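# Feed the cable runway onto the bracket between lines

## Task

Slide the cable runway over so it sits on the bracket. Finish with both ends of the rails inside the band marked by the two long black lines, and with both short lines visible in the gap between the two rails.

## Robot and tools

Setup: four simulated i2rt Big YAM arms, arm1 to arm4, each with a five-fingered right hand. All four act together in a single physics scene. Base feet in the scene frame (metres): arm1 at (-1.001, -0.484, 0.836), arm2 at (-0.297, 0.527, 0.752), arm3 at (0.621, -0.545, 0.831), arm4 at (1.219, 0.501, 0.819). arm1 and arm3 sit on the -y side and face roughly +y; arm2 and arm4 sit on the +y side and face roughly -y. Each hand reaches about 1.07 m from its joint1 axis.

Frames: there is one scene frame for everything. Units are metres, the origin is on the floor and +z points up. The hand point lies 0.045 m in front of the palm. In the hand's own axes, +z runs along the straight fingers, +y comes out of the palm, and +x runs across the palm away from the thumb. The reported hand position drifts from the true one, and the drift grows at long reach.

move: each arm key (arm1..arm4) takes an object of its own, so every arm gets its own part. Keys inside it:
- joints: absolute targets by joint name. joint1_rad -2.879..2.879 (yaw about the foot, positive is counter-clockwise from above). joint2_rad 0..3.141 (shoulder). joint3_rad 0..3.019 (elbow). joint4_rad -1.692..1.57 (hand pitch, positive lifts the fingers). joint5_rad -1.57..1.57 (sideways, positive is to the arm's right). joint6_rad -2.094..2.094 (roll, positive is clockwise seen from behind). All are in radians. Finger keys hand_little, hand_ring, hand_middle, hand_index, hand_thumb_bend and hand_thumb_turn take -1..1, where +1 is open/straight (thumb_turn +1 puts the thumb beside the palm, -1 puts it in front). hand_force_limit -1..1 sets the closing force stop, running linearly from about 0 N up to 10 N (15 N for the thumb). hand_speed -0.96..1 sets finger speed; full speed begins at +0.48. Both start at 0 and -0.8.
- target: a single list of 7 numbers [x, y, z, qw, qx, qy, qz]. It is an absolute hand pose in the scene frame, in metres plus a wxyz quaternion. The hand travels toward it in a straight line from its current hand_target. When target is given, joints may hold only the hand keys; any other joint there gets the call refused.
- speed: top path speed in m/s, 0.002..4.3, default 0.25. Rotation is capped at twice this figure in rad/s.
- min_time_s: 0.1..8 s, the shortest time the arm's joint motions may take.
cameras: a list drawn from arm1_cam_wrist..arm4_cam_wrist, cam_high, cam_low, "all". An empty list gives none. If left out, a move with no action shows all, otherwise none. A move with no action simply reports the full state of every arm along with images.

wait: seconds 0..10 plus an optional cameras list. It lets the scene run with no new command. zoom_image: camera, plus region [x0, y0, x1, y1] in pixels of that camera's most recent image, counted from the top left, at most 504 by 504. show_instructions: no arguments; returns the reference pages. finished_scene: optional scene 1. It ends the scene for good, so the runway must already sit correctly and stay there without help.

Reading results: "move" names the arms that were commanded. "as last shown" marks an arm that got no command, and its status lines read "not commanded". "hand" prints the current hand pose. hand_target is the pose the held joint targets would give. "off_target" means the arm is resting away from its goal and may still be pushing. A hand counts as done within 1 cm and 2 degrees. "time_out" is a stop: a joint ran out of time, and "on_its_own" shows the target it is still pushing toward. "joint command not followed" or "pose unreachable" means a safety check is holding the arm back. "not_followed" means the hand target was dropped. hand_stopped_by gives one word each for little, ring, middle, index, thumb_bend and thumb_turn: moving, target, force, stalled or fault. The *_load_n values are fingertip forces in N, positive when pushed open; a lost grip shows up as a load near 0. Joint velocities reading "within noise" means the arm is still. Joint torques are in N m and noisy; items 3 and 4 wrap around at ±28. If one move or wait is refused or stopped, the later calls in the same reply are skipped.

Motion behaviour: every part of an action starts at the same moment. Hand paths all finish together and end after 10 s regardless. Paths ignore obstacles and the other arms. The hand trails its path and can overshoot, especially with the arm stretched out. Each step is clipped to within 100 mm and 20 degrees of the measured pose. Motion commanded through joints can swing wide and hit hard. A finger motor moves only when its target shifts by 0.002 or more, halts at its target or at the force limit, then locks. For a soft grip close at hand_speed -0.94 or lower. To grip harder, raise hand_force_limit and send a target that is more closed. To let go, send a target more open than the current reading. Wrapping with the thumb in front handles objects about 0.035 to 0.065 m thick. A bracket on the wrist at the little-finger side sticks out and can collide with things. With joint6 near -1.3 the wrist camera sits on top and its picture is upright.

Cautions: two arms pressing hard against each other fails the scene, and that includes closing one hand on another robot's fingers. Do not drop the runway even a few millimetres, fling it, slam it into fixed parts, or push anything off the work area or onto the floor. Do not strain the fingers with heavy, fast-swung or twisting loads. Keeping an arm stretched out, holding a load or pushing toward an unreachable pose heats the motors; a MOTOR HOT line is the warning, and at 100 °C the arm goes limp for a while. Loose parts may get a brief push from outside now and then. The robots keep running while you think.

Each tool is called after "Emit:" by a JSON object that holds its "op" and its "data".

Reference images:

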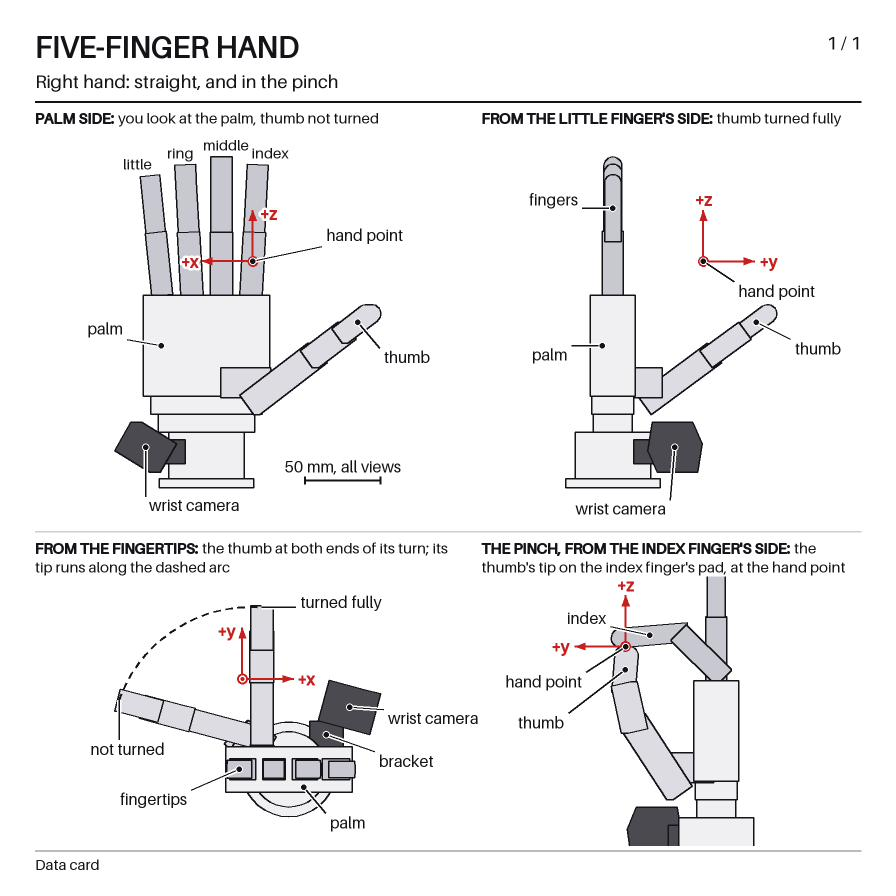

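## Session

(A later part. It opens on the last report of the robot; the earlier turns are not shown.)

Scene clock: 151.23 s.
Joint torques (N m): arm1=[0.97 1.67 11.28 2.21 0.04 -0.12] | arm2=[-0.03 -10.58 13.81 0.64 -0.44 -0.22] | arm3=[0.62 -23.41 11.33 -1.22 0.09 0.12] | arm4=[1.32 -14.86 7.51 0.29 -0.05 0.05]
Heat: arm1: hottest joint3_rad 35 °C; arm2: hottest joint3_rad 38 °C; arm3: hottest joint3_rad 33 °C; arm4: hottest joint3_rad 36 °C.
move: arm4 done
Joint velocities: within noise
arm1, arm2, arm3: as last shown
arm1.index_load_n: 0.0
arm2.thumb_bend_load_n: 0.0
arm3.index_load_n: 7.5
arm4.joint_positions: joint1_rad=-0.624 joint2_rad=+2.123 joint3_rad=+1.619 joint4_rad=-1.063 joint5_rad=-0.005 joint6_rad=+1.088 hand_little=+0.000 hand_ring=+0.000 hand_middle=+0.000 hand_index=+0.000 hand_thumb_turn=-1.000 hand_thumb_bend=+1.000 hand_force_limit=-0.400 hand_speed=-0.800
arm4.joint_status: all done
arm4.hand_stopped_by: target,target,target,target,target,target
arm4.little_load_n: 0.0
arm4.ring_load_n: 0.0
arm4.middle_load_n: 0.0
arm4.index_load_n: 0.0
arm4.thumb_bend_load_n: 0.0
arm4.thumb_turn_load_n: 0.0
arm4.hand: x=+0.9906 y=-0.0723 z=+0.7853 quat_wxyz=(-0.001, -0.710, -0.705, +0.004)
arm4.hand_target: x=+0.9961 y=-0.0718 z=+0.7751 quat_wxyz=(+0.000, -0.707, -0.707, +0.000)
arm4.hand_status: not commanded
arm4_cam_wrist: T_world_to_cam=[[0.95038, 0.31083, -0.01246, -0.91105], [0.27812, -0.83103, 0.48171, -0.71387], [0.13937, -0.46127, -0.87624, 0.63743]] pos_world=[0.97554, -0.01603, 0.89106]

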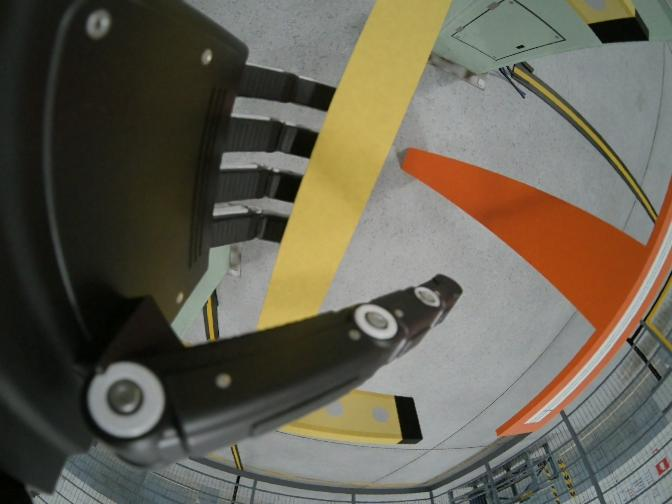

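Emit:
{"op": "move", "data": {"arm4": {"joints": {"hand_index": -0.6, "hand_middle": -0.6, "hand_ring": -0.6, "hand_little": -0.6, "hand_force_limit": -0.5, "hand_speed": -0.9}}, "cameras": ["arm4_cam_wrist"]}}

Scene clock: 158.07 s.
Joint torques (N m): arm1=[0.85 1.38 11.25 2.3 0.03 -0.1] | arm2=[-0.73 -10.58 13.85 0.94 -0.46 -0.18] | arm3=[0.73 -21.3 11.32 -0.66 0.11 0.14] | arm4=[1.26 -16.15 8.08 -0.03 -0.14 0.06]
Heat: arm1: hottest joint3_rad 35 °C; arm2: hottest joint3_rad 38 °C; arm3: hottest joint3_rad 34 °C; arm4: hottest joint3_rad 36 °C.
move: arm4 done
Joint velocities: within noise
arm1.joint_positions: joint1_rad=-0.179 joint2_rad=+0.616 joint3_rad=+1.343 joint4_rad=-1.162 joint5_rad=+0.207 joint6_rad=-0.998 hand_little=+1.000 hand_ring=+1.000 hand_middle=+1.000 hand_index=+1.000 hand_thumb_turn=+1.000 hand_thumb_bend=+1.000 hand_force_limit=+0.000 hand_speed=-0.800
arm1.joint_status: not commanded
arm1.hand_stopped_by: target,target,target,target,target,target
arm1.little_load_n: 0.0
arm1.ring_load_n: -0.5
arm1.middle_load_n: 0.0
arm1.index_load_n: 0.0
arm1.thumb_bend_load_n: 0.0
arm1.thumb_turn_load_n: 0.0
arm1.hand: x=-0.8576 y=-0.2730 z=+1.3336 quat_wxyz=(-0.370, +0.808, +0.230, +0.397)
arm1.hand_target: x=-0.8580 y=-0.2742 z=+1.3434 quat_wxyz=(-0.378, +0.803, +0.227, +0.402)
arm1.hand_status: not commanded
arm2.joint_positions: joint1_rad=-0.572 joint2_rad=+1.321 joint3_rad=+1.378 joint4_rad=-1.246 joint5_rad=-0.297 joint6_rad=-1.853 hand_little=+1.000 hand_ring=+1.000 hand_middle=+1.000 hand_index=+1.000 hand_thumb_turn=+1.000 hand_thumb_bend=+1.000 hand_force_limit=+0.000 hand_speed=-0.800
arm2.joint_status: not commanded
arm2.hand_stopped_by: target,target,target,target,target,target
arm2.little_load_n: 0.0
arm2.ring_load_n: 0.0
arm2.middle_load_n: 0.0
arm2.index_load_n: 0.0
arm2.thumb_bend_load_n: 0.0
arm2.thumb_turn_load_n: 0.0
arm2.hand: x=-0.5899 y=+0.1624 z=+1.0227 quat_wxyz=(+0.133, +0.568, -0.789, +0.194)
arm2.hand_target: x=-0.5997 y=+0.1604 z=+1.0399 quat_wxyz=(+0.147, +0.566, -0.787, +0.198)
arm2.hand_status: not commanded
arm3.joint_positions: joint1_rad=-0.315 joint2_rad=+2.017 joint3_rad=+1.441 joint4_rad=-1.063 joint5_rad=-0.022 joint6_rad=-1.674 hand_little=-0.418 hand_ring=-0.343 hand_middle=-0.315 hand_index=-0.286 hand_thumb_turn=-1.000 hand_thumb_bend=+0.345 hand_force_limit=-0.500 hand_speed=-0.800
arm3.joint_status: not commanded
arm3.hand_stopped_by: force,force,force,force,force,target
arm3.little_load_n: 2.5
arm3.ring_load_n: 0.0
arm3.middle_load_n: 2.0
arm3.index_load_n: 5.0
arm3.thumb_bend_load_n: 2.0
arm3.thumb_turn_load_n: 0.0
arm3.hand: x=+0.7793 y=-0.0427 z=+0.7966 quat_wxyz=(+0.013, +0.738, +0.674, -0.035)
arm3.hand_target: x=+0.7898 y=+0.0007 z=+0.8676 quat_wxyz=(-0.032, +0.741, +0.670, +0.028)
arm3.hand_status: not commanded
arm4.joint_positions: joint1_rad=-0.623 joint2_rad=+2.140 joint3_rad=+1.611 joint4_rad=-1.056 joint5_rad=-0.003 joint6_rad=+1.088 hand_little=-0.600 hand_ring=-0.600 hand_middle=-0.600 hand_index=-0.600 hand_thumb_turn=-1.000 hand_thumb_bend=+1.000 hand_force_limit=-0.500 hand_speed=-0.900
arm4.joint_status: all done
arm4.hand_stopped_by: target,target,target,target,target,target
arm4.little_load_n: 0.0
arm4.ring_load_n: 1.5
arm4.middle_load_n: 1.5
arm4.index_load_n: 0.0
arm4.thumb_bend_load_n: 0.0
arm4.thumb_turn_load_n: 0.0
arm4.hand: x=+0.9931 y=-0.0680 z=+0.7721 quat_wxyz=(+0.003, -0.709, -0.705, -0.005)
arm4.hand_target: x=+0.9960 y=-0.0719 z=+0.7753 quat_wxyz=(+0.000, -0.707, -0.707, +0.000)
arm4.hand_status: not commanded
arm4_cam_wrist: T_world_to_cam=[[0.95008, 0.31202, -0.00031, -0.92391], [0.27577, -0.83922, 0.46869, -0.69276], [0.14598, -0.44538, -0.88336, 0.62755]] pos_world=[0.97722, -0.0136, 0.87876]

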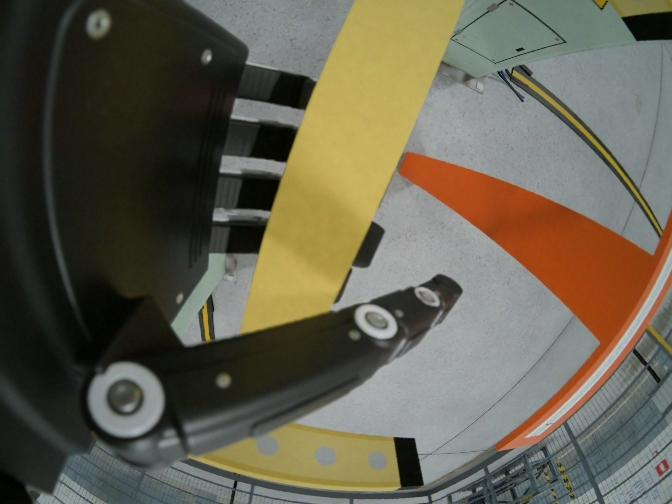

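Emit:
{"op": "move", "data": {"arm4": {"joints": {"hand_index": -0.75, "hand_middle": -0.75, "hand_ring": -0.75, "hand_little": -0.75, "hand_thumb_bend": -0.5, "hand_force_limit": -0.5, "hand_speed": -0.8}}, "cameras": ["arm4_cam_wrist", "cam_low"]}}

Scene clock: 164.90 s.
Joint torques (N m): arm1=[0.73 1.61 11.29 2.25 0.04 -0.1] | arm2=[-0.79 -10.64 13.91 0.61 -0.44 -0.19] | arm3=[0.56 -21.19 11.32 -0.55 0.11 0.13] | arm4=[1.08 -16.26 8.08 -0.06 -0.13 0.06]
Heat: arm1: hottest joint3_rad 35 °C; arm2: hottest joint3_rad 38 °C; arm3: hottest joint3_rad 34 °C; arm4: hottest joint3_rad 35 °C.
move: arm4 off_target
Joint velocities: within noise
arm1, arm2, arm3: as last shown
arm1.ring_load_n: 0.0
arm3.joint_positions: joint1_rad=-0.315 joint2_rad=+2.015 joint3_rad=+1.441 joint4_rad=-1.063 joint5_rad=-0.022 joint6_rad=-1.674 hand_little=-0.418 hand_ring=-0.343 hand_middle=-0.315 hand_index=-0.286 hand_thumb_turn=-1.000 hand_thumb_bend=+0.345 hand_force_limit=-0.500 hand_speed=-0.800
arm3.little_load_n: 2.0
arm3.middle_load_n: 1.5
arm3.index_load_n: 4.5
arm3.hand: x=+0.7793 y=-0.0424 z=+0.7975 quat_wxyz=(+0.012, +0.738, +0.674, -0.035)
arm3.hand_target: x=+0.7899 y=+0.0008 z=+0.8677 quat_wxyz=(-0.032, +0.741, +0.670, +0.029)
arm4.joint_positions: joint1_rad=-0.621 joint2_rad=+2.143 joint3_rad=+1.610 joint4_rad=-1.056 joint5_rad=-0.003 joint6_rad=+1.088 hand_little=-0.708 hand_ring=-0.615 hand_middle=-0.615 hand_index=-0.670 hand_thumb_turn=-1.000 hand_thumb_bend=+0.451 hand_force_limit=-0.500 hand_speed=-0.800
arm4.joint_status: hand_little off_target (ended at -0.708, target -0.750); hand_ring off_target (ended at -0.615, target -0.750); hand_middle off_target (ended at -0.615, target -0.750); hand_index off_target (ended at -0.670, target -0.750); hand_thumb_bend off_target (ended at +0.451, target -0.500); the others done
arm4.hand_stopped_by: force,force,force,force,force,target
arm4.little_load_n: 3.5
arm4.ring_load_n: 0.0
arm4.middle_load_n: 0.5
arm4.index_load_n: 0.0
arm4.thumb_bend_load_n: 4.5
arm4.thumb_turn_load_n: 0.5
arm4.hand: x=+0.9943 y=-0.0677 z=+0.7705 quat_wxyz=(+0.003, -0.709, -0.705, -0.007)
arm4.hand_target: x=+0.9960 y=-0.0718 z=+0.7752 quat_wxyz=(+0.000, -0.707, -0.707, +0.000)
arm4.hand_status: not commanded
arm4_cam_wrist: T_world_to_cam=[[0.94961, 0.31344, 0.00186, -0.92628], [0.27637, -0.84006, 0.46681, -0.6913], [0.14788, -0.44277, -0.88436, 0.62512]] pos_world=[0.97821, -0.01362, 0.87726]

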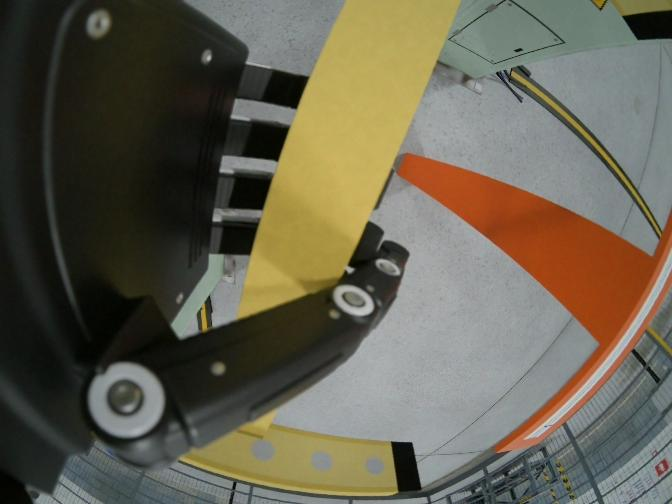

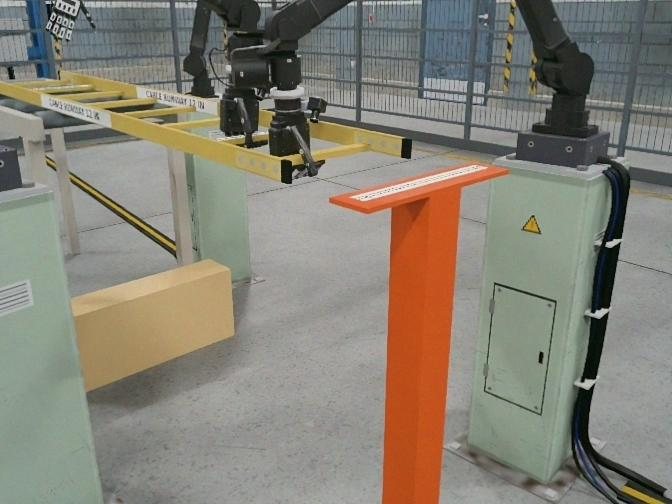

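Emit:
{"op": "move", "data": {"arm4": {"target": [0.996, -0.070, 0.815, 0, 0.7071, 0.7071, 0], "speed": 0.04}, "cameras": ["cam_low"]}}

Emit:
{"op": "zoom_image", "data": {"camera": "cam_low", "region": [180, 80, 520, 240]}}

Scene clock: 169.07 s.
Joint torques (N m): arm1=[0.79 1.79 11.25 2.26 0.05 -0.12] | arm2=[-1.32 -10.29 13.79 0.79 -0.41 -0.2] | arm3=[0.44 -20.13 11.22 -0.34 0.11 0.12] | arm4=[0.97 -18.9 10.09 -2.14 -0.13 0.03]
Heat: arm1: hottest joint3_rad 36 °C; arm2: hottest joint3_rad 38 °C; arm3: hottest joint3_rad 34 °C; arm4: hottest joint3_rad 35 °C.
move: arm4 off_target
Joint velocities: within noise
arm1, arm2, arm3: as last shown
arm2.index_load_n: -0.5
arm2.thumb_bend_load_n: -0.5
arm3.joint_positions: joint1_rad=-0.315 joint2_rad=+2.003 joint3_rad=+1.442 joint4_rad=-1.069 joint5_rad=-0.022 joint6_rad=-1.674 hand_little=-0.418 hand_ring=-0.343 hand_middle=-0.315 hand_index=-0.287 hand_thumb_turn=-1.000 hand_thumb_bend=+0.345 hand_force_limit=-0.500 hand_speed=-0.800
arm3.index_load_n: 2.5
arm3.hand: x=+0.7796 y=-0.0412 z=+0.8043 quat_wxyz=(+0.010, +0.738, +0.674, -0.031)
arm3.hand_target: x=+0.7898 y=+0.0008 z=+0.8676 quat_wxyz=(-0.032, +0.741, +0.670, +0.029)
arm4.joint_positions: joint1_rad=-0.621 joint2_rad=+2.126 joint3_rad=+1.610 joint4_rad=-1.086 joint5_rad=-0.003 joint6_rad=+1.088 hand_little=-0.708 hand_ring=-0.615 hand_middle=-0.615 hand_index=-0.670 hand_thumb_turn=-1.000 hand_thumb_bend=+0.451 hand_force_limit=-0.500 hand_speed=-0.800
arm4.joint_status: not commanded
arm4.hand_stopped_by: force,force,force,force,force,target
arm4.little_load_n: 4.0
arm4.ring_load_n: 0.0
arm4.middle_load_n: 0.5
arm4.index_load_n: 0.0
arm4.thumb_bend_load_n: 4.5
arm4.thumb_turn_load_n: 0.5
arm4.hand: x=+0.9967 y=-0.0633 z=+0.7803 quat_wxyz=(+0.005, -0.709, -0.705, -0.013)
arm4.hand_target: x=+0.9962 y=-0.0697 z=+0.8141 quat_wxyz=(+0.000, -0.707, -0.707, +0.000)
arm4.hand_status: off_target (0.035 m and 1.6 deg from the pose sent, 0.045 m and 0.9 deg at the start)

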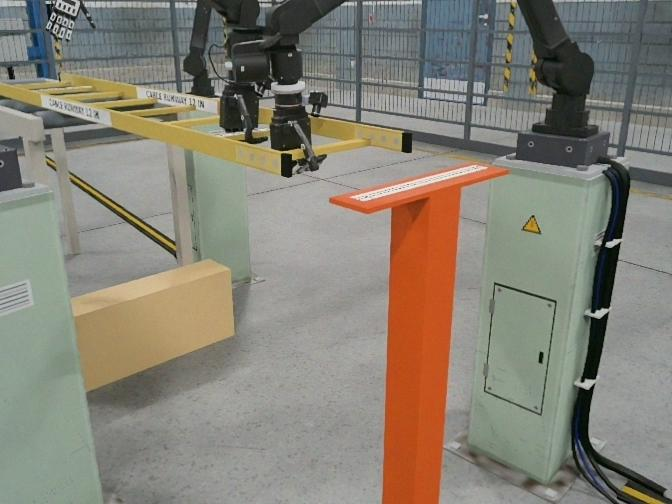

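Scaled by 1.482 from the camera's image (finer frame: 960x720).

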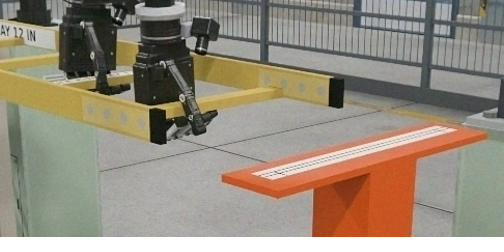

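Emit:
{"op": "move", "data": {"arm4": {"target": [0.996, -0.070, 0.86, 0, 0.7071, 0.7071, 0], "speed": 0.04}, "cameras": ["cam_low", "arm4_cam_wrist", "arm3_cam_wrist"]}}

Emit:
{"op": "zoom_image", "data": {"camera": "cam_low", "region": [180, 80, 520, 240]}}

Scene clock: 171.40 s.
Joint torques (N m): arm1=[0.67 1.79 11.23 2.18 0.02 -0.12] | arm2=[-0.73 -9.99 13.74 0.64 -0.44 -0.18] | arm3=[0.44 -19.84 11.23 -0.29 0.04 0.12] | arm4=[1.03 -22.18 13.19 -4.19 -0.29 -0.06]
Heat: arm1: hottest joint3_rad 36 °C; arm2: hottest joint3_rad 38 °C; arm3: hottest joint3_rad 34 °C; arm4: hottest joint3_rad 35 °C.
move: arm4 off_target
Joint velocities: within noise
arm1, arm2, arm3: as last shown
arm2.ring_load_n: -0.5
arm2.index_load_n: 0.0
arm3.joint_positions: joint1_rad=-0.315 joint2_rad=+2.000 joint3_rad=+1.443 joint4_rad=-1.070 joint5_rad=-0.021 joint6_rad=-1.674 hand_little=-0.417 hand_ring=-0.343 hand_middle=-0.315 hand_index=-0.287 hand_thumb_turn=-1.000 hand_thumb_bend=+0.345 hand_force_limit=-0.500 hand_speed=-0.800
arm3.little_load_n: 4.5
arm3.index_load_n: 1.0
arm3.hand: x=+0.7799 y=-0.0408 z=+0.8060 quat_wxyz=(+0.010, +0.738, +0.674, -0.030)
arm3.hand_target: x=+0.7899 y=+0.0008 z=+0.8676 quat_wxyz=(-0.032, +0.741, +0.670, +0.029)
arm4.joint_positions: joint1_rad=-0.621 joint2_rad=+2.122 joint3_rad=+1.610 joint4_rad=-1.128 joint5_rad=+0.001 joint6_rad=+1.098 hand_little=-0.707 hand_ring=-0.615 hand_middle=-0.615 hand_index=-0.670 hand_thumb_turn=-1.000 hand_thumb_bend=+0.451 hand_force_limit=-0.500 hand_speed=-0.800
arm4.joint_status: not commanded
arm4.hand_stopped_by: force,force,force,force,force,target
arm4.little_load_n: 11.5
arm4.ring_load_n: 0.5
arm4.middle_load_n: 0.5
arm4.index_load_n: 0.0
arm4.thumb_bend_load_n: 4.5
arm4.thumb_turn_load_n: 0.5
arm4.hand: x=+1.0007 y=-0.0542 z=+0.7831 quat_wxyz=(+0.013, -0.712, -0.702, -0.030)
arm4.hand_target: x=+0.9973 y=-0.0680 z=+0.8562 quat_wxyz=(+0.000, -0.707, -0.707, +0.001)
arm4.hand_status: off_target (0.079 m and 3.8 deg from the pose sent, 0.080 m and 1.6 deg at the start)
pictures: arm3_cam_wrist, arm4_cam_wrist, cam_low
arm3_cam_wrist: T_world_to_cam=[[0.99155, 0.12962, 0.00449, -0.76966], [0.10631, -0.83213, 0.5443, -0.55229], [0.07429, -0.53923, -0.83888, 0.71198]] pos_world=[0.76899, 0.02411, 0.90133]
arm4_cam_wrist: T_world_to_cam=[[0.9521, 0.30379, 0.03484, -0.96541], [0.25971, -0.86353, 0.43228, -0.64516], [0.16141, -0.40253, -0.90107, 0.64303]] pos_world=[0.98293, -0.005, 0.89193]

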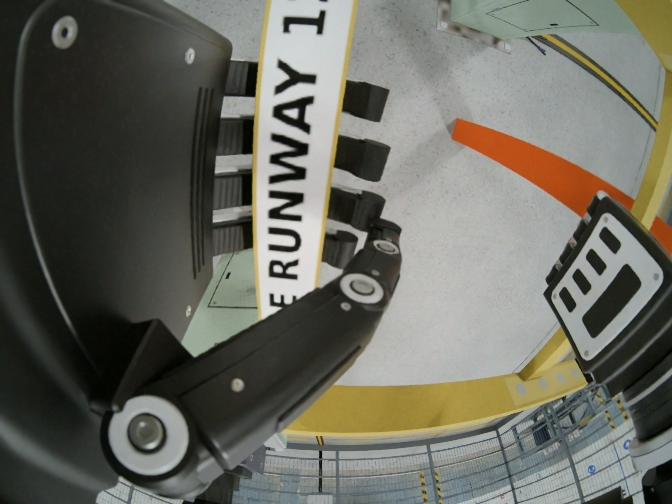

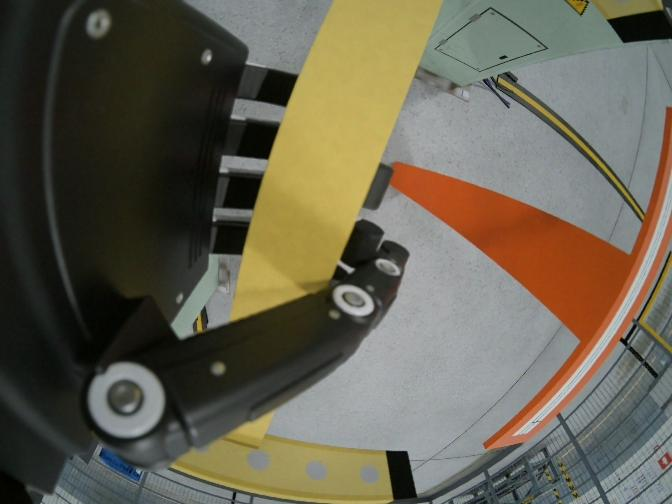

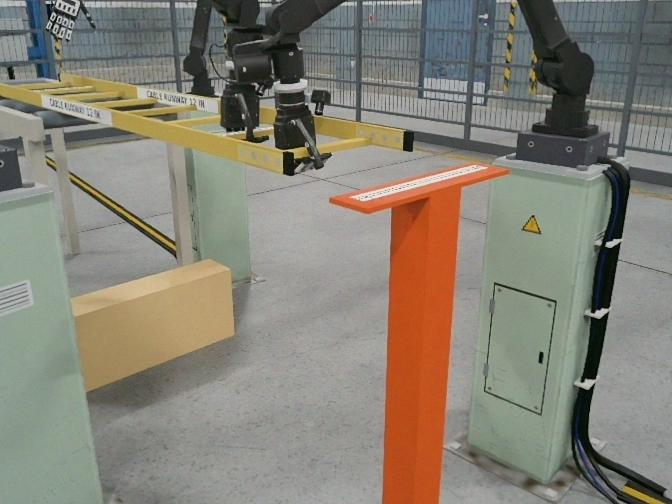

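Scaled by 1.482 from the camera's image (finer frame: 960x720).

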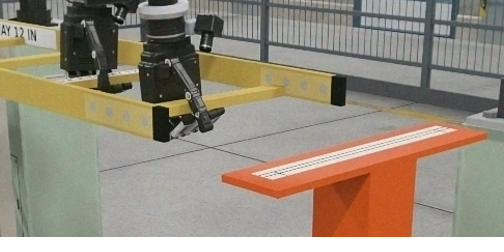

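Emit:
{"op": "move", "data": {"arm4": {"target": [0.994, -0.078, 0.875, 0.0127, 0.7064, 0.7064, -0.030], "speed": 0.04}, "cameras": ["cam_low", "arm4_cam_wrist"]}}

Emit:
{"op": "zoom_image", "data": {"camera": "cam_low", "region": [260, 110, 520, 220]}}

Scene clock: 176.63 s.
Joint torques (N m): arm1=[0.67 1.67 11.25 2.37 0.04 -0.1] | arm2=[-1.26 -10.4 13.86 0.72 -0.45 -0.14] | arm3=[0.67 -19.96 11.23 -0.29 0.04 0.12] | arm4=[1.03 -24.59 11.11 -2.04 -0.51 -0.06]
Heat: arm1: hottest joint3_rad 36 °C; arm2: hottest joint3_rad 38 °C; arm3: hottest joint3_rad 35 °C; arm4: hottest joint3_rad 36 °C.
move: arm4 off_target
Joint velocities: within noise
arm1, arm2, arm3: as last shown
arm1.ring_load_n: -0.5
arm2.ring_load_n: 0.0
arm2.thumb_bend_load_n: 0.0
arm4.joint_positions: joint1_rad=-0.621 joint2_rad=+2.118 joint3_rad=+1.610 joint4_rad=-1.125 joint5_rad=+0.001 joint6_rad=+1.099 hand_little=-0.707 hand_ring=-0.615 hand_middle=-0.615 hand_index=-0.670 hand_thumb_turn=-1.000 hand_thumb_bend=+0.451 hand_force_limit=-0.500 hand_speed=-0.800
arm4.joint_status: not commanded
arm4.hand_stopped_by: force,force,force,force,force,target
arm4.little_load_n: 14.5
arm4.ring_load_n: 2.0
arm4.middle_load_n: 0.5
arm4.index_load_n: 0.0
arm4.thumb_bend_load_n: 4.0
arm4.thumb_turn_load_n: 0.5
arm4.hand: x=+1.0000 y=-0.0554 z=+0.7853 quat_wxyz=(+0.012, -0.712, -0.701, -0.027)
arm4.hand_target: x=+0.9958 y=-0.0750 z=+0.8704 quat_wxyz=(-0.013, -0.706, -0.707, +0.030)
arm4.hand_status: off_target (0.093 m and 7.2 deg from the pose sent, 0.095 m and 7.5 deg at the start)
pictures: arm4_cam_wrist, cam_low
arm4_cam_wrist: T_world_to_cam=[[0.95254, 0.3029, 0.03052, -0.96159], [0.25997, -0.86148, 0.43619, -0.65019], [0.15841, -0.40756, -0.89933, 0.64601]] pos_world=[0.98264, -0.00557, 0.89394]

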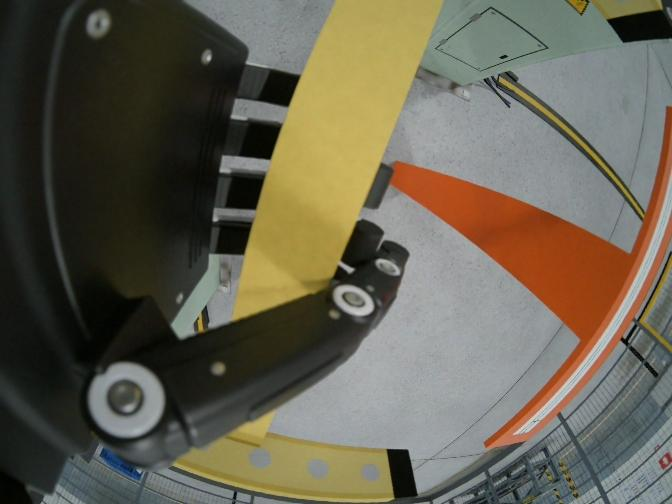

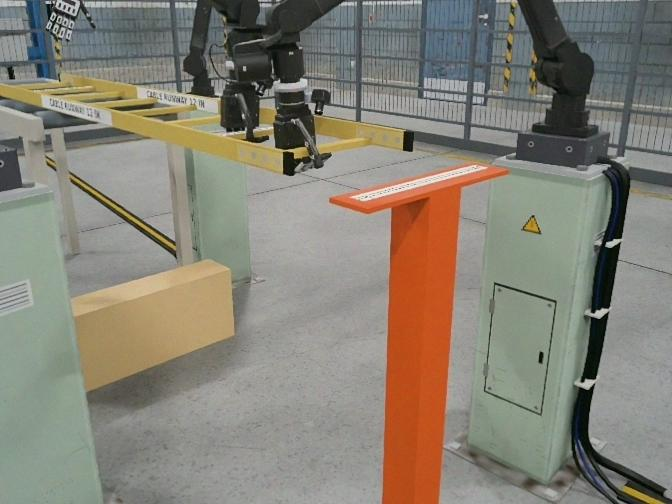

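Scaled by 1.938 from the camera's image (finer frame: 960x720).

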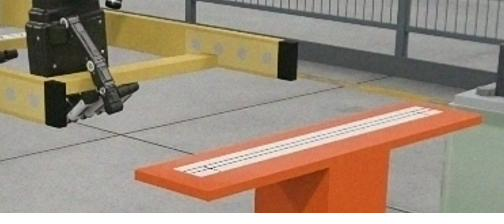

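Emit:
{"op": "move", "data": {"arm3": {"target": [0.840, 0.006, 0.869, -0.0315, 0.7409, 0.6703, 0.0285], "speed": 0.04}, "arm4": {"target": [1.046, -0.070, 0.870, 0.0127, 0.7064, 0.7064, -0.030], "speed": 0.04}, "cameras": ["cam_low", "arm4_cam_wrist"]}}

Emit:
{"op": "zoom_image", "data": {"camera": "cam_low", "region": [260, 110, 520, 220]}}

Scene clock: 182.53 s.
Joint torques (N m): arm1=[0.62 1.67 11.26 2.3 0.04 -0.12] | arm2=[-0.26 -10.52 13.83 0.61 -0.43 -0.18] | arm3=[0.15 -20.01 11.84 -0.81 -0.14 -0.05] | arm4=[1.32 -23.88 9.8 -2.35 -0.52 -0.01]
Heat: arm1: hottest joint3_rad 36 °C; arm2: hottest joint3_rad 38 °C; arm3: hottest joint3_rad 36 °C; arm4: hottest joint3_rad 35 °C.
move: arm3 off_target; arm4 off_target
Joint velocities: within noise
arm1, arm2: as last shown
arm1.ring_load_n: 0.0
arm3.joint_positions: joint1_rad=-0.392 joint2_rad=+2.021 joint3_rad=+1.480 joint4_rad=-1.079 joint5_rad=-0.022 joint6_rad=-1.740 hand_little=-0.417 hand_ring=-0.343 hand_middle=-0.315 hand_index=-0.287 hand_thumb_turn=-1.000 hand_thumb_bend=+0.345 hand_force_limit=-0.500 hand_speed=-0.800
arm3.joint_status: not commanded
arm3.hand_stopped_by: force,force,force,force,force,target
arm3.little_load_n: 7.0
arm3.ring_load_n: 0.0
arm3.middle_load_n: 1.5
arm3.index_load_n: 0.5
arm3.thumb_bend_load_n: 2.0
arm3.thumb_turn_load_n: 0.0
arm3.hand: x=+0.8240 y=-0.0396 z=+0.8063 quat_wxyz=(+0.005, +0.742, +0.670, -0.028)
arm3.hand_target: x=+0.8384 y=+0.0006 z=+0.8701 quat_wxyz=(-0.031, +0.741, +0.670, +0.029)
arm3.hand_status: off_target (0.079 m and 7.7 deg from the pose sent, 0.099 m and 8.2 deg at the start)
arm4.joint_positions: joint1_rad=-0.552 joint2_rad=+2.055 joint3_rad=+1.505 joint4_rad=-1.064 joint5_rad=+0.005 joint6_rad=+1.167 hand_little=-0.707 hand_ring=-0.615 hand_middle=-0.615 hand_index=-0.670 hand_thumb_turn=-1.000 hand_thumb_bend=+0.451 hand_force_limit=-0.500 hand_speed=-0.800
arm4.joint_status: not commanded
arm4.hand_stopped_by: force,force,force,force,force,target
arm4.little_load_n: 14.5
arm4.ring_load_n: 2.5
arm4.middle_load_n: 0.5
arm4.index_load_n: 1.5
arm4.thumb_bend_load_n: 4.5
arm4.thumb_turn_load_n: 0.5
arm4.hand: x=+1.0454 y=-0.0533 z=+0.7859 quat_wxyz=(+0.012, -0.712, -0.702, -0.017)
arm4.hand_target: x=+1.0470 y=-0.0680 z=+0.8645 quat_wxyz=(-0.013, -0.707, -0.707, +0.030)
arm4.hand_status: off_target (0.086 m and 6.1 deg from the pose sent, 0.097 m and 7.2 deg at the start)
pictures: arm4_cam_wrist, cam_low
arm4_cam_wrist: T_world_to_cam=[[0.95228, 0.305, 0.01158, -0.99021], [0.26839, -0.85484, 0.44409, -0.67511], [0.14535, -0.41979, -0.89591, 0.65049]] pos_world=[1.0296, -0.00202, 0.89405]

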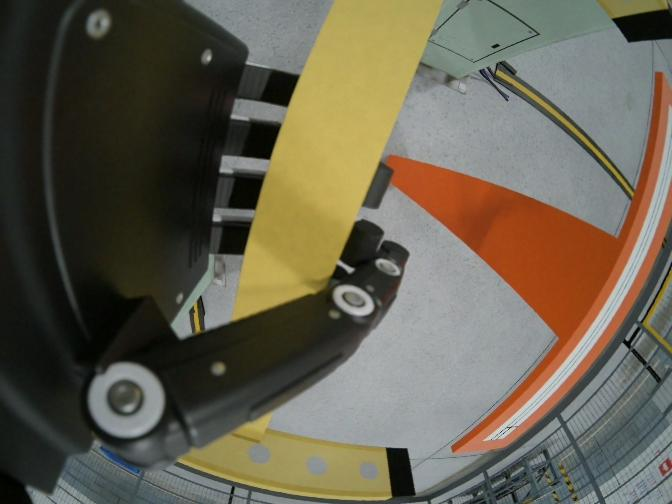

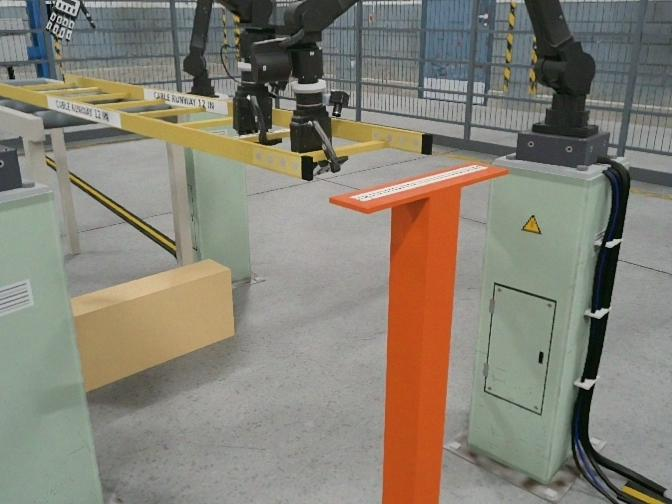

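Scaled by 1.938 from the camera's image (finer frame: 960x720).

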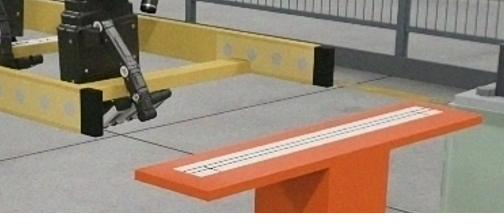

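Emit:
{"op": "move", "data": {"arm3": {"target": [0.890, 0.010, 0.872, -0.0315, 0.7409, 0.6703, 0.0285], "speed": 0.04}, "arm4": {"target": [1.094, -0.066, 0.872, 0.0127, 0.7064, 0.7064, -0.030], "speed": 0.04}, "cameras": ["cam_low", "arm4_cam_wrist", "arm3_cam_wrist"]}}

Emit:
{"op": "zoom_image", "data": {"camera": "cam_low", "region": [280, 110, 540, 220]}}

Emit:
{"op": "zoom_image", "data": {"camera": "arm4_cam_wrist", "region": [372, 304, 672, 504]}}

Scene clock: 186.17 s.
Joint torques (N m): arm1=[0.91 1.79 11.28 2.22 0.04 -0.1] | arm2=[-0.91 -10.29 13.89 0.65 -0.41 -0.21] | arm3=[-0.09 -20.07 12.01 -0.66 -0.16 -0.08] | arm4=[1.38 -22.95 10.32 -2.4 -0.61 0.06]
Heat: arm1: hottest joint3_rad 36 °C; arm2: hottest joint3_rad 39 °C; arm3: hottest joint3_rad 36 °C; arm4: hottest joint3_rad 35 °C.
move: arm3 off_target; arm4 off_target
Joint velocities: within noise
arm1, arm2: as last shown
arm3.joint_positions: joint1_rad=-0.467 joint2_rad=+2.061 joint3_rad=+1.563 joint4_rad=-1.122 joint5_rad=-0.027 joint6_rad=-1.815 hand_little=-0.417 hand_ring=-0.343 hand_middle=-0.315 hand_index=-0.287 hand_thumb_turn=-1.000 hand_thumb_bend=+0.345 hand_force_limit=-0.500 hand_speed=-0.800
arm3.joint_status: not commanded
arm3.hand_stopped_by: force,force,force,force,force,target
arm3.little_load_n: 6.0
arm3.ring_load_n: 0.0
arm3.middle_load_n: 1.5
arm3.index_load_n: 0.5
arm3.thumb_bend_load_n: 2.0
arm3.thumb_turn_load_n: 0.0
arm3.hand: x=+0.8699 y=-0.0328 z=+0.8104 quat_wxyz=(+0.001, +0.742, +0.670, -0.030)
arm3.hand_target: x=+0.8882 y=+0.0048 z=+0.8734 quat_wxyz=(-0.031, +0.741, +0.670, +0.029)
arm3.hand_status: off_target (0.078 m and 7.6 deg from the pose sent, 0.105 m and 7.7 deg at the start)
arm4.joint_positions: joint1_rad=-0.476 joint2_rad=+1.996 joint3_rad=+1.423 joint4_rad=-1.041 joint5_rad=+0.012 joint6_rad=+1.235 hand_little=-0.707 hand_ring=-0.614 hand_middle=-0.615 hand_index=-0.670 hand_thumb_turn=-1.000 hand_thumb_bend=+0.451 hand_force_limit=-0.500 hand_speed=-0.800
arm4.joint_status: not commanded
arm4.hand_stopped_by: force,force,force,force,force,target
arm4.little_load_n: 15.0
arm4.ring_load_n: 2.5
arm4.middle_load_n: 0.5
arm4.index_load_n: 1.0
arm4.thumb_bend_load_n: 4.0
arm4.thumb_turn_load_n: 0.5
arm4.hand: x=+1.0920 y=-0.0467 z=+0.7907 quat_wxyz=(+0.017, -0.709, -0.705, -0.015)
arm4.hand_target: x=+1.0951 y=-0.0637 z=+0.8670 quat_wxyz=(-0.013, -0.706, -0.707, +0.030)
arm4.hand_status: off_target (0.084 m and 6.1 deg from the pose sent, 0.100 m and 6.1 deg at the start)
pictures: arm3_cam_wrist, arm4_cam_wrist, cam_low
arm3_cam_wrist: T_world_to_cam=[[0.99304, 0.11766, -0.00457, -0.85424], [0.10203, -0.84046, 0.53218, -0.54425], [0.05877, -0.52894, -0.84662, 0.73344]] pos_world=[0.86072, 0.03103, 0.90668]
arm4_cam_wrist: T_world_to_cam=[[0.95013, 0.31182, 0.00385, -1.02788], [0.27862, -0.85439, 0.43862, -0.69095], [0.14006, -0.41568, -0.89866, 0.6589]] pos_world=[1.07684, 0.00406, 0.89916]

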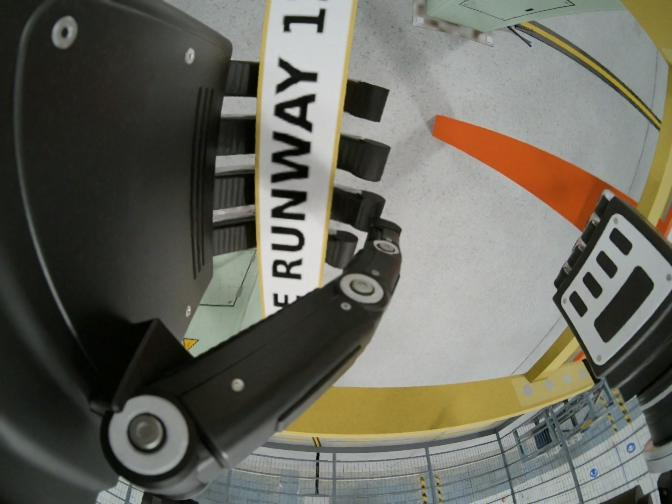

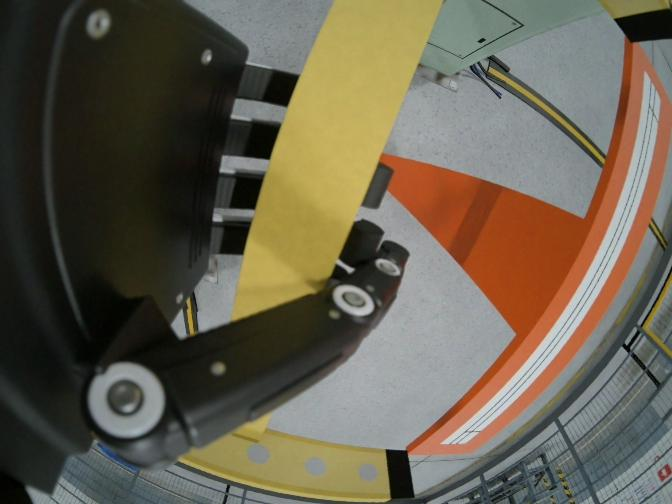

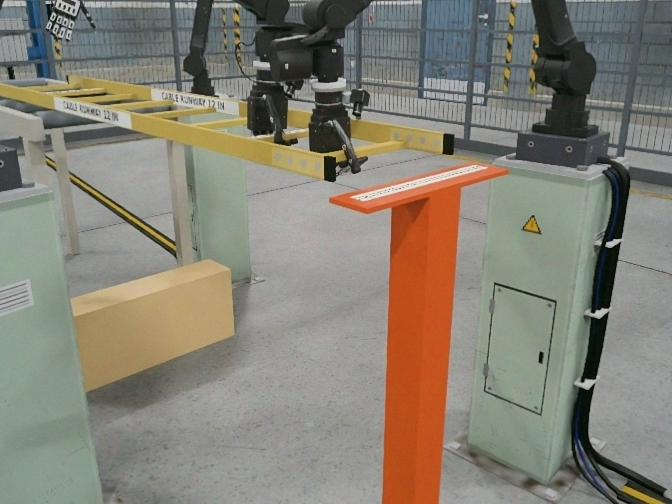

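Scaled by 1.938 from the camera's image (finer frame: 960x720).

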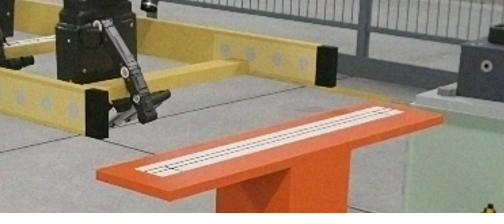

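Scaled by 1.680 from the camera's image (finer frame: 960x720).

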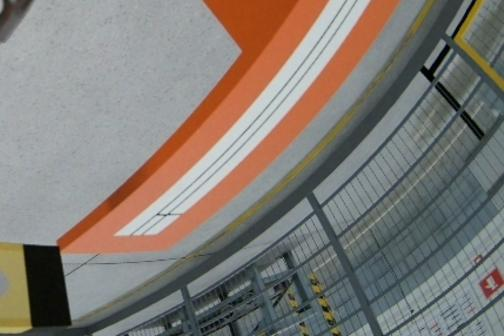

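Emit:
{"op": "zoom_image", "data": {"camera": "arm4_cam_wrist", "region": [552, 0, 672, 120]}}

Emit:
{"op": "zoom_image", "data": {"camera": "arm4_cam_wrist", "region": [372, 394, 512, 504]}}

Scaled by 4.200 from the camera's image (finer frame: 960x720).

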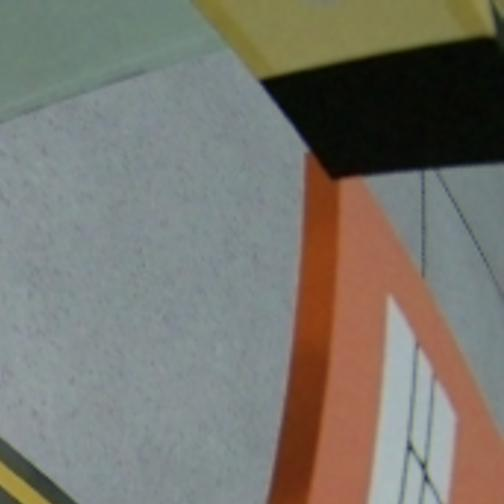

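Scaled by 3.600 from the camera's image (finer frame: 960x720).

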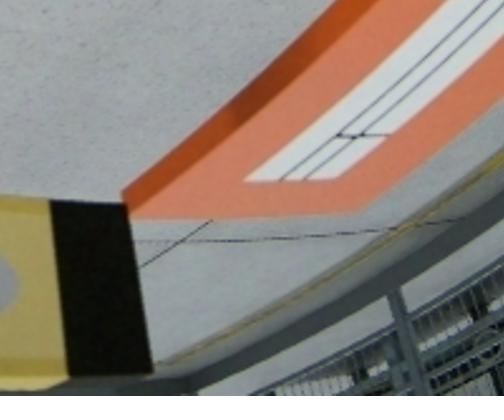

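Emit:
{"op": "zoom_image", "data": {"camera": "cam_low", "region": [310, 150, 430, 220]}}

Emit:
{"op": "zoom_image", "data": {"camera": "cam_low", "region": [420, 120, 520, 190]}}

Scaled by 4.200 from the camera's image (finer frame: 960x720).

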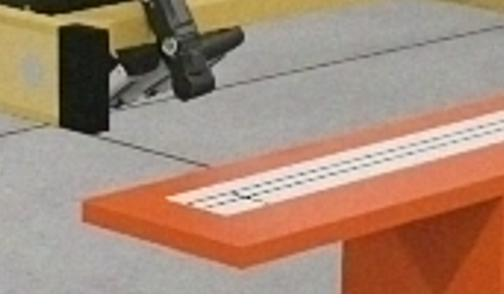

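Scaled by 5.040 from the camera's image (finer frame: 960x720).

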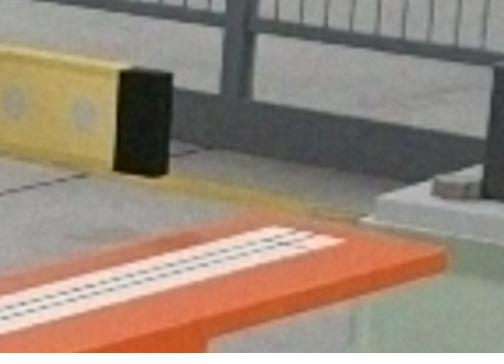

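Emit:
{"op": "move", "data": {"arm3": {"target": [0.932, 0.014, 0.872, -0.0315, 0.7409, 0.6703, 0.0285], "speed": 0.04}, "arm4": {"target": [1.136, -0.062, 0.872, 0.0127, 0.7064, 0.7064, -0.030], "speed": 0.04}, "cameras": ["cam_low", "arm4_cam_wrist"]}}

Emit:
{"op": "zoom_image", "data": {"camera": "cam_low", "region": [330, 150, 430, 220]}}

Emit:
{"op": "zoom_image", "data": {"camera": "cam_low", "region": [420, 120, 520, 190]}}

Emit:
{"op": "zoom_image", "data": {"camera": "arm4_cam_wrist", "region": [552, 0, 672, 120]}}

Emit:
{"op": "zoom_image", "data": {"camera": "arm4_cam_wrist", "region": [372, 394, 512, 504]}}

Scene clock: 203.70 s.
Joint torques (N m): arm1=[1.03 1.79 11.22 2.29 0.04 -0.11] | arm2=[-0.91 -10.11 13.75 0.68 -0.46 -0.21] | arm3=[-0.09 -20.84 12.04 -0.62 -0.22 -0.08] | arm4=[1.49 -22.59 10.36 -1.96 -0.72 0.04]
Heat: arm1: hottest joint3_rad 36 °C; arm2: hottest joint3_rad 39 °C; arm3: hottest joint3_rad 39 °C; arm4: hottest joint3_rad 35 °C.
move: arm3 off_target; arm4 off_target
Joint velocities: within noise
arm1, arm2: as last shown
arm1.thumb_turn_load_n: 0.5
arm3.joint_positions: joint1_rad=-0.528 joint2_rad=+2.109 joint3_rad=+1.647 joint4_rad=-1.156 joint5_rad=-0.031 joint6_rad=-1.875 hand_little=-0.417 hand_ring=-0.343 hand_middle=-0.315 hand_index=-0.287 hand_thumb_turn=-1.000 hand_thumb_bend=+0.345 hand_force_limit=-0.500 hand_speed=-0.800
arm3.joint_status: not commanded
arm3.hand_stopped_by: force,force,force,force,force,target
arm3.little_load_n: 6.0
arm3.ring_load_n: 0.0
arm3.middle_load_n: 1.5
arm3.index_load_n: 0.0
arm3.thumb_bend_load_n: 2.0
arm3.thumb_turn_load_n: 0.0
arm3.hand: x=+0.9105 y=-0.0258 z=+0.8103 quat_wxyz=(-0.003, +0.742, +0.670, -0.029)
arm3.hand_target: x=+0.9299 y=+0.0090 z=+0.8733 quat_wxyz=(-0.031, +0.741, +0.670, +0.029)
arm3.hand_status: off_target (0.077 m and 7.4 deg from the pose sent, 0.099 m and 7.6 deg at the start)
arm4.joint_positions: joint1_rad=-0.407 joint2_rad=+1.960 joint3_rad=+1.363 joint4_rad=-1.034 joint5_rad=+0.020 joint6_rad=+1.309 hand_little=-0.707 hand_ring=-0.614 hand_middle=-0.615 hand_index=-0.670 hand_thumb_turn=-1.000 hand_thumb_bend=+0.451 hand_force_limit=-0.500 hand_speed=-0.800
arm4.joint_status: not commanded
arm4.hand_stopped_by: force,force,force,force,force,target
arm4.little_load_n: 16.0
arm4.ring_load_n: 3.0
arm4.middle_load_n: 0.5
arm4.index_load_n: 0.5
arm4.thumb_bend_load_n: 4.5
arm4.thumb_turn_load_n: 0.0
arm4.hand: x=+1.1327 y=-0.0378 z=+0.7898 quat_wxyz=(+0.025, -0.710, -0.703, -0.019)
arm4.hand_target: x=+1.1369 y=-0.0591 z=+0.8673 quat_wxyz=(-0.013, -0.706, -0.707, +0.030)
arm4.hand_status: off_target (0.086 m and 7.2 deg from the pose sent, 0.094 m and 6.1 deg at the start)
pictures: arm4_cam_wrist, cam_low
arm4_cam_wrist: T_world_to_cam=[[0.95133, 0.30816, 0.00391, -1.07086], [0.27797, -0.86348, 0.42088, -0.67982], [0.13307, -0.39931, -0.90711, 0.67143]] pos_world=[1.11837, 0.01109, 0.89936]

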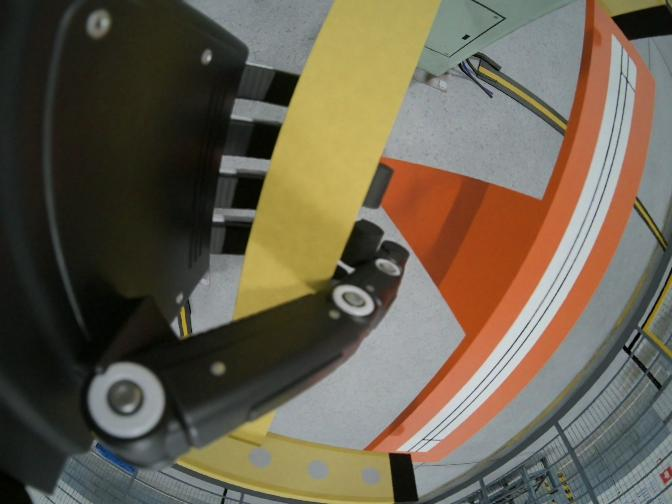

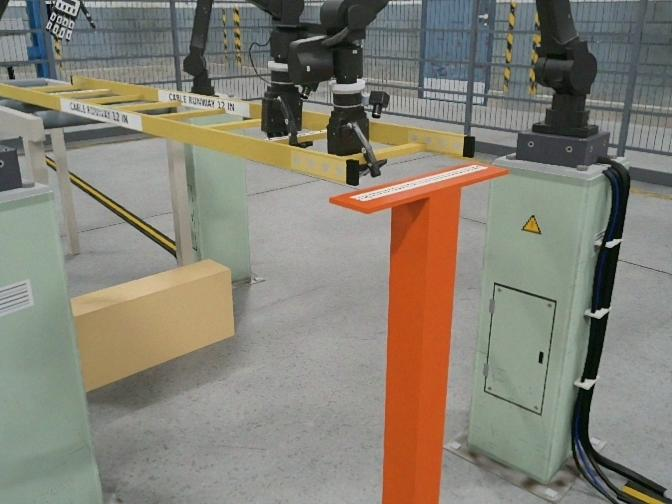

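Scaled by 5.040 from the camera's image (finer frame: 960x720).

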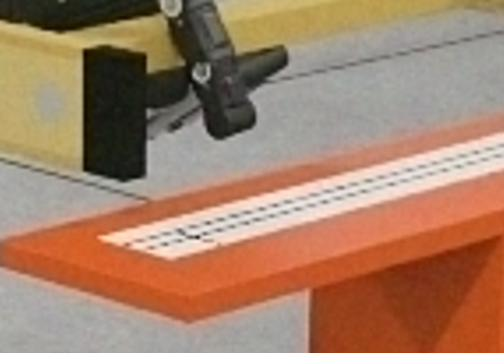

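Scaled by 5.040 from the camera's image (finer frame: 960x720).

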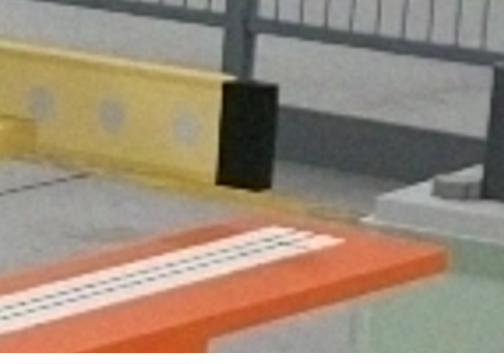

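Scaled by 4.200 from the camera's image (finer frame: 960x720).

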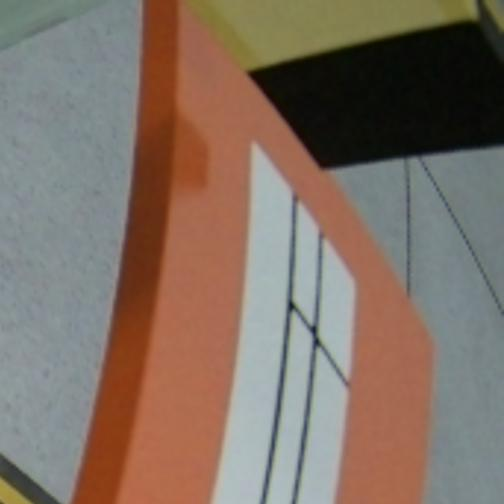

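Scaled by 3.600 from the camera's image (finer frame: 960x720).

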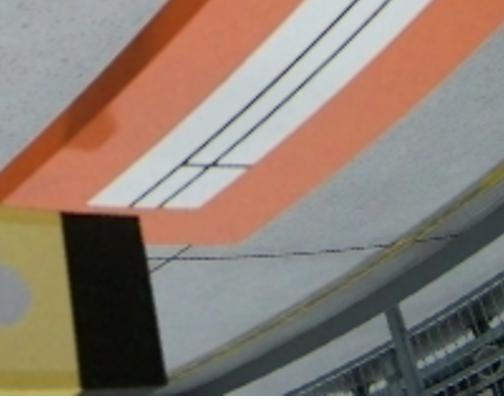

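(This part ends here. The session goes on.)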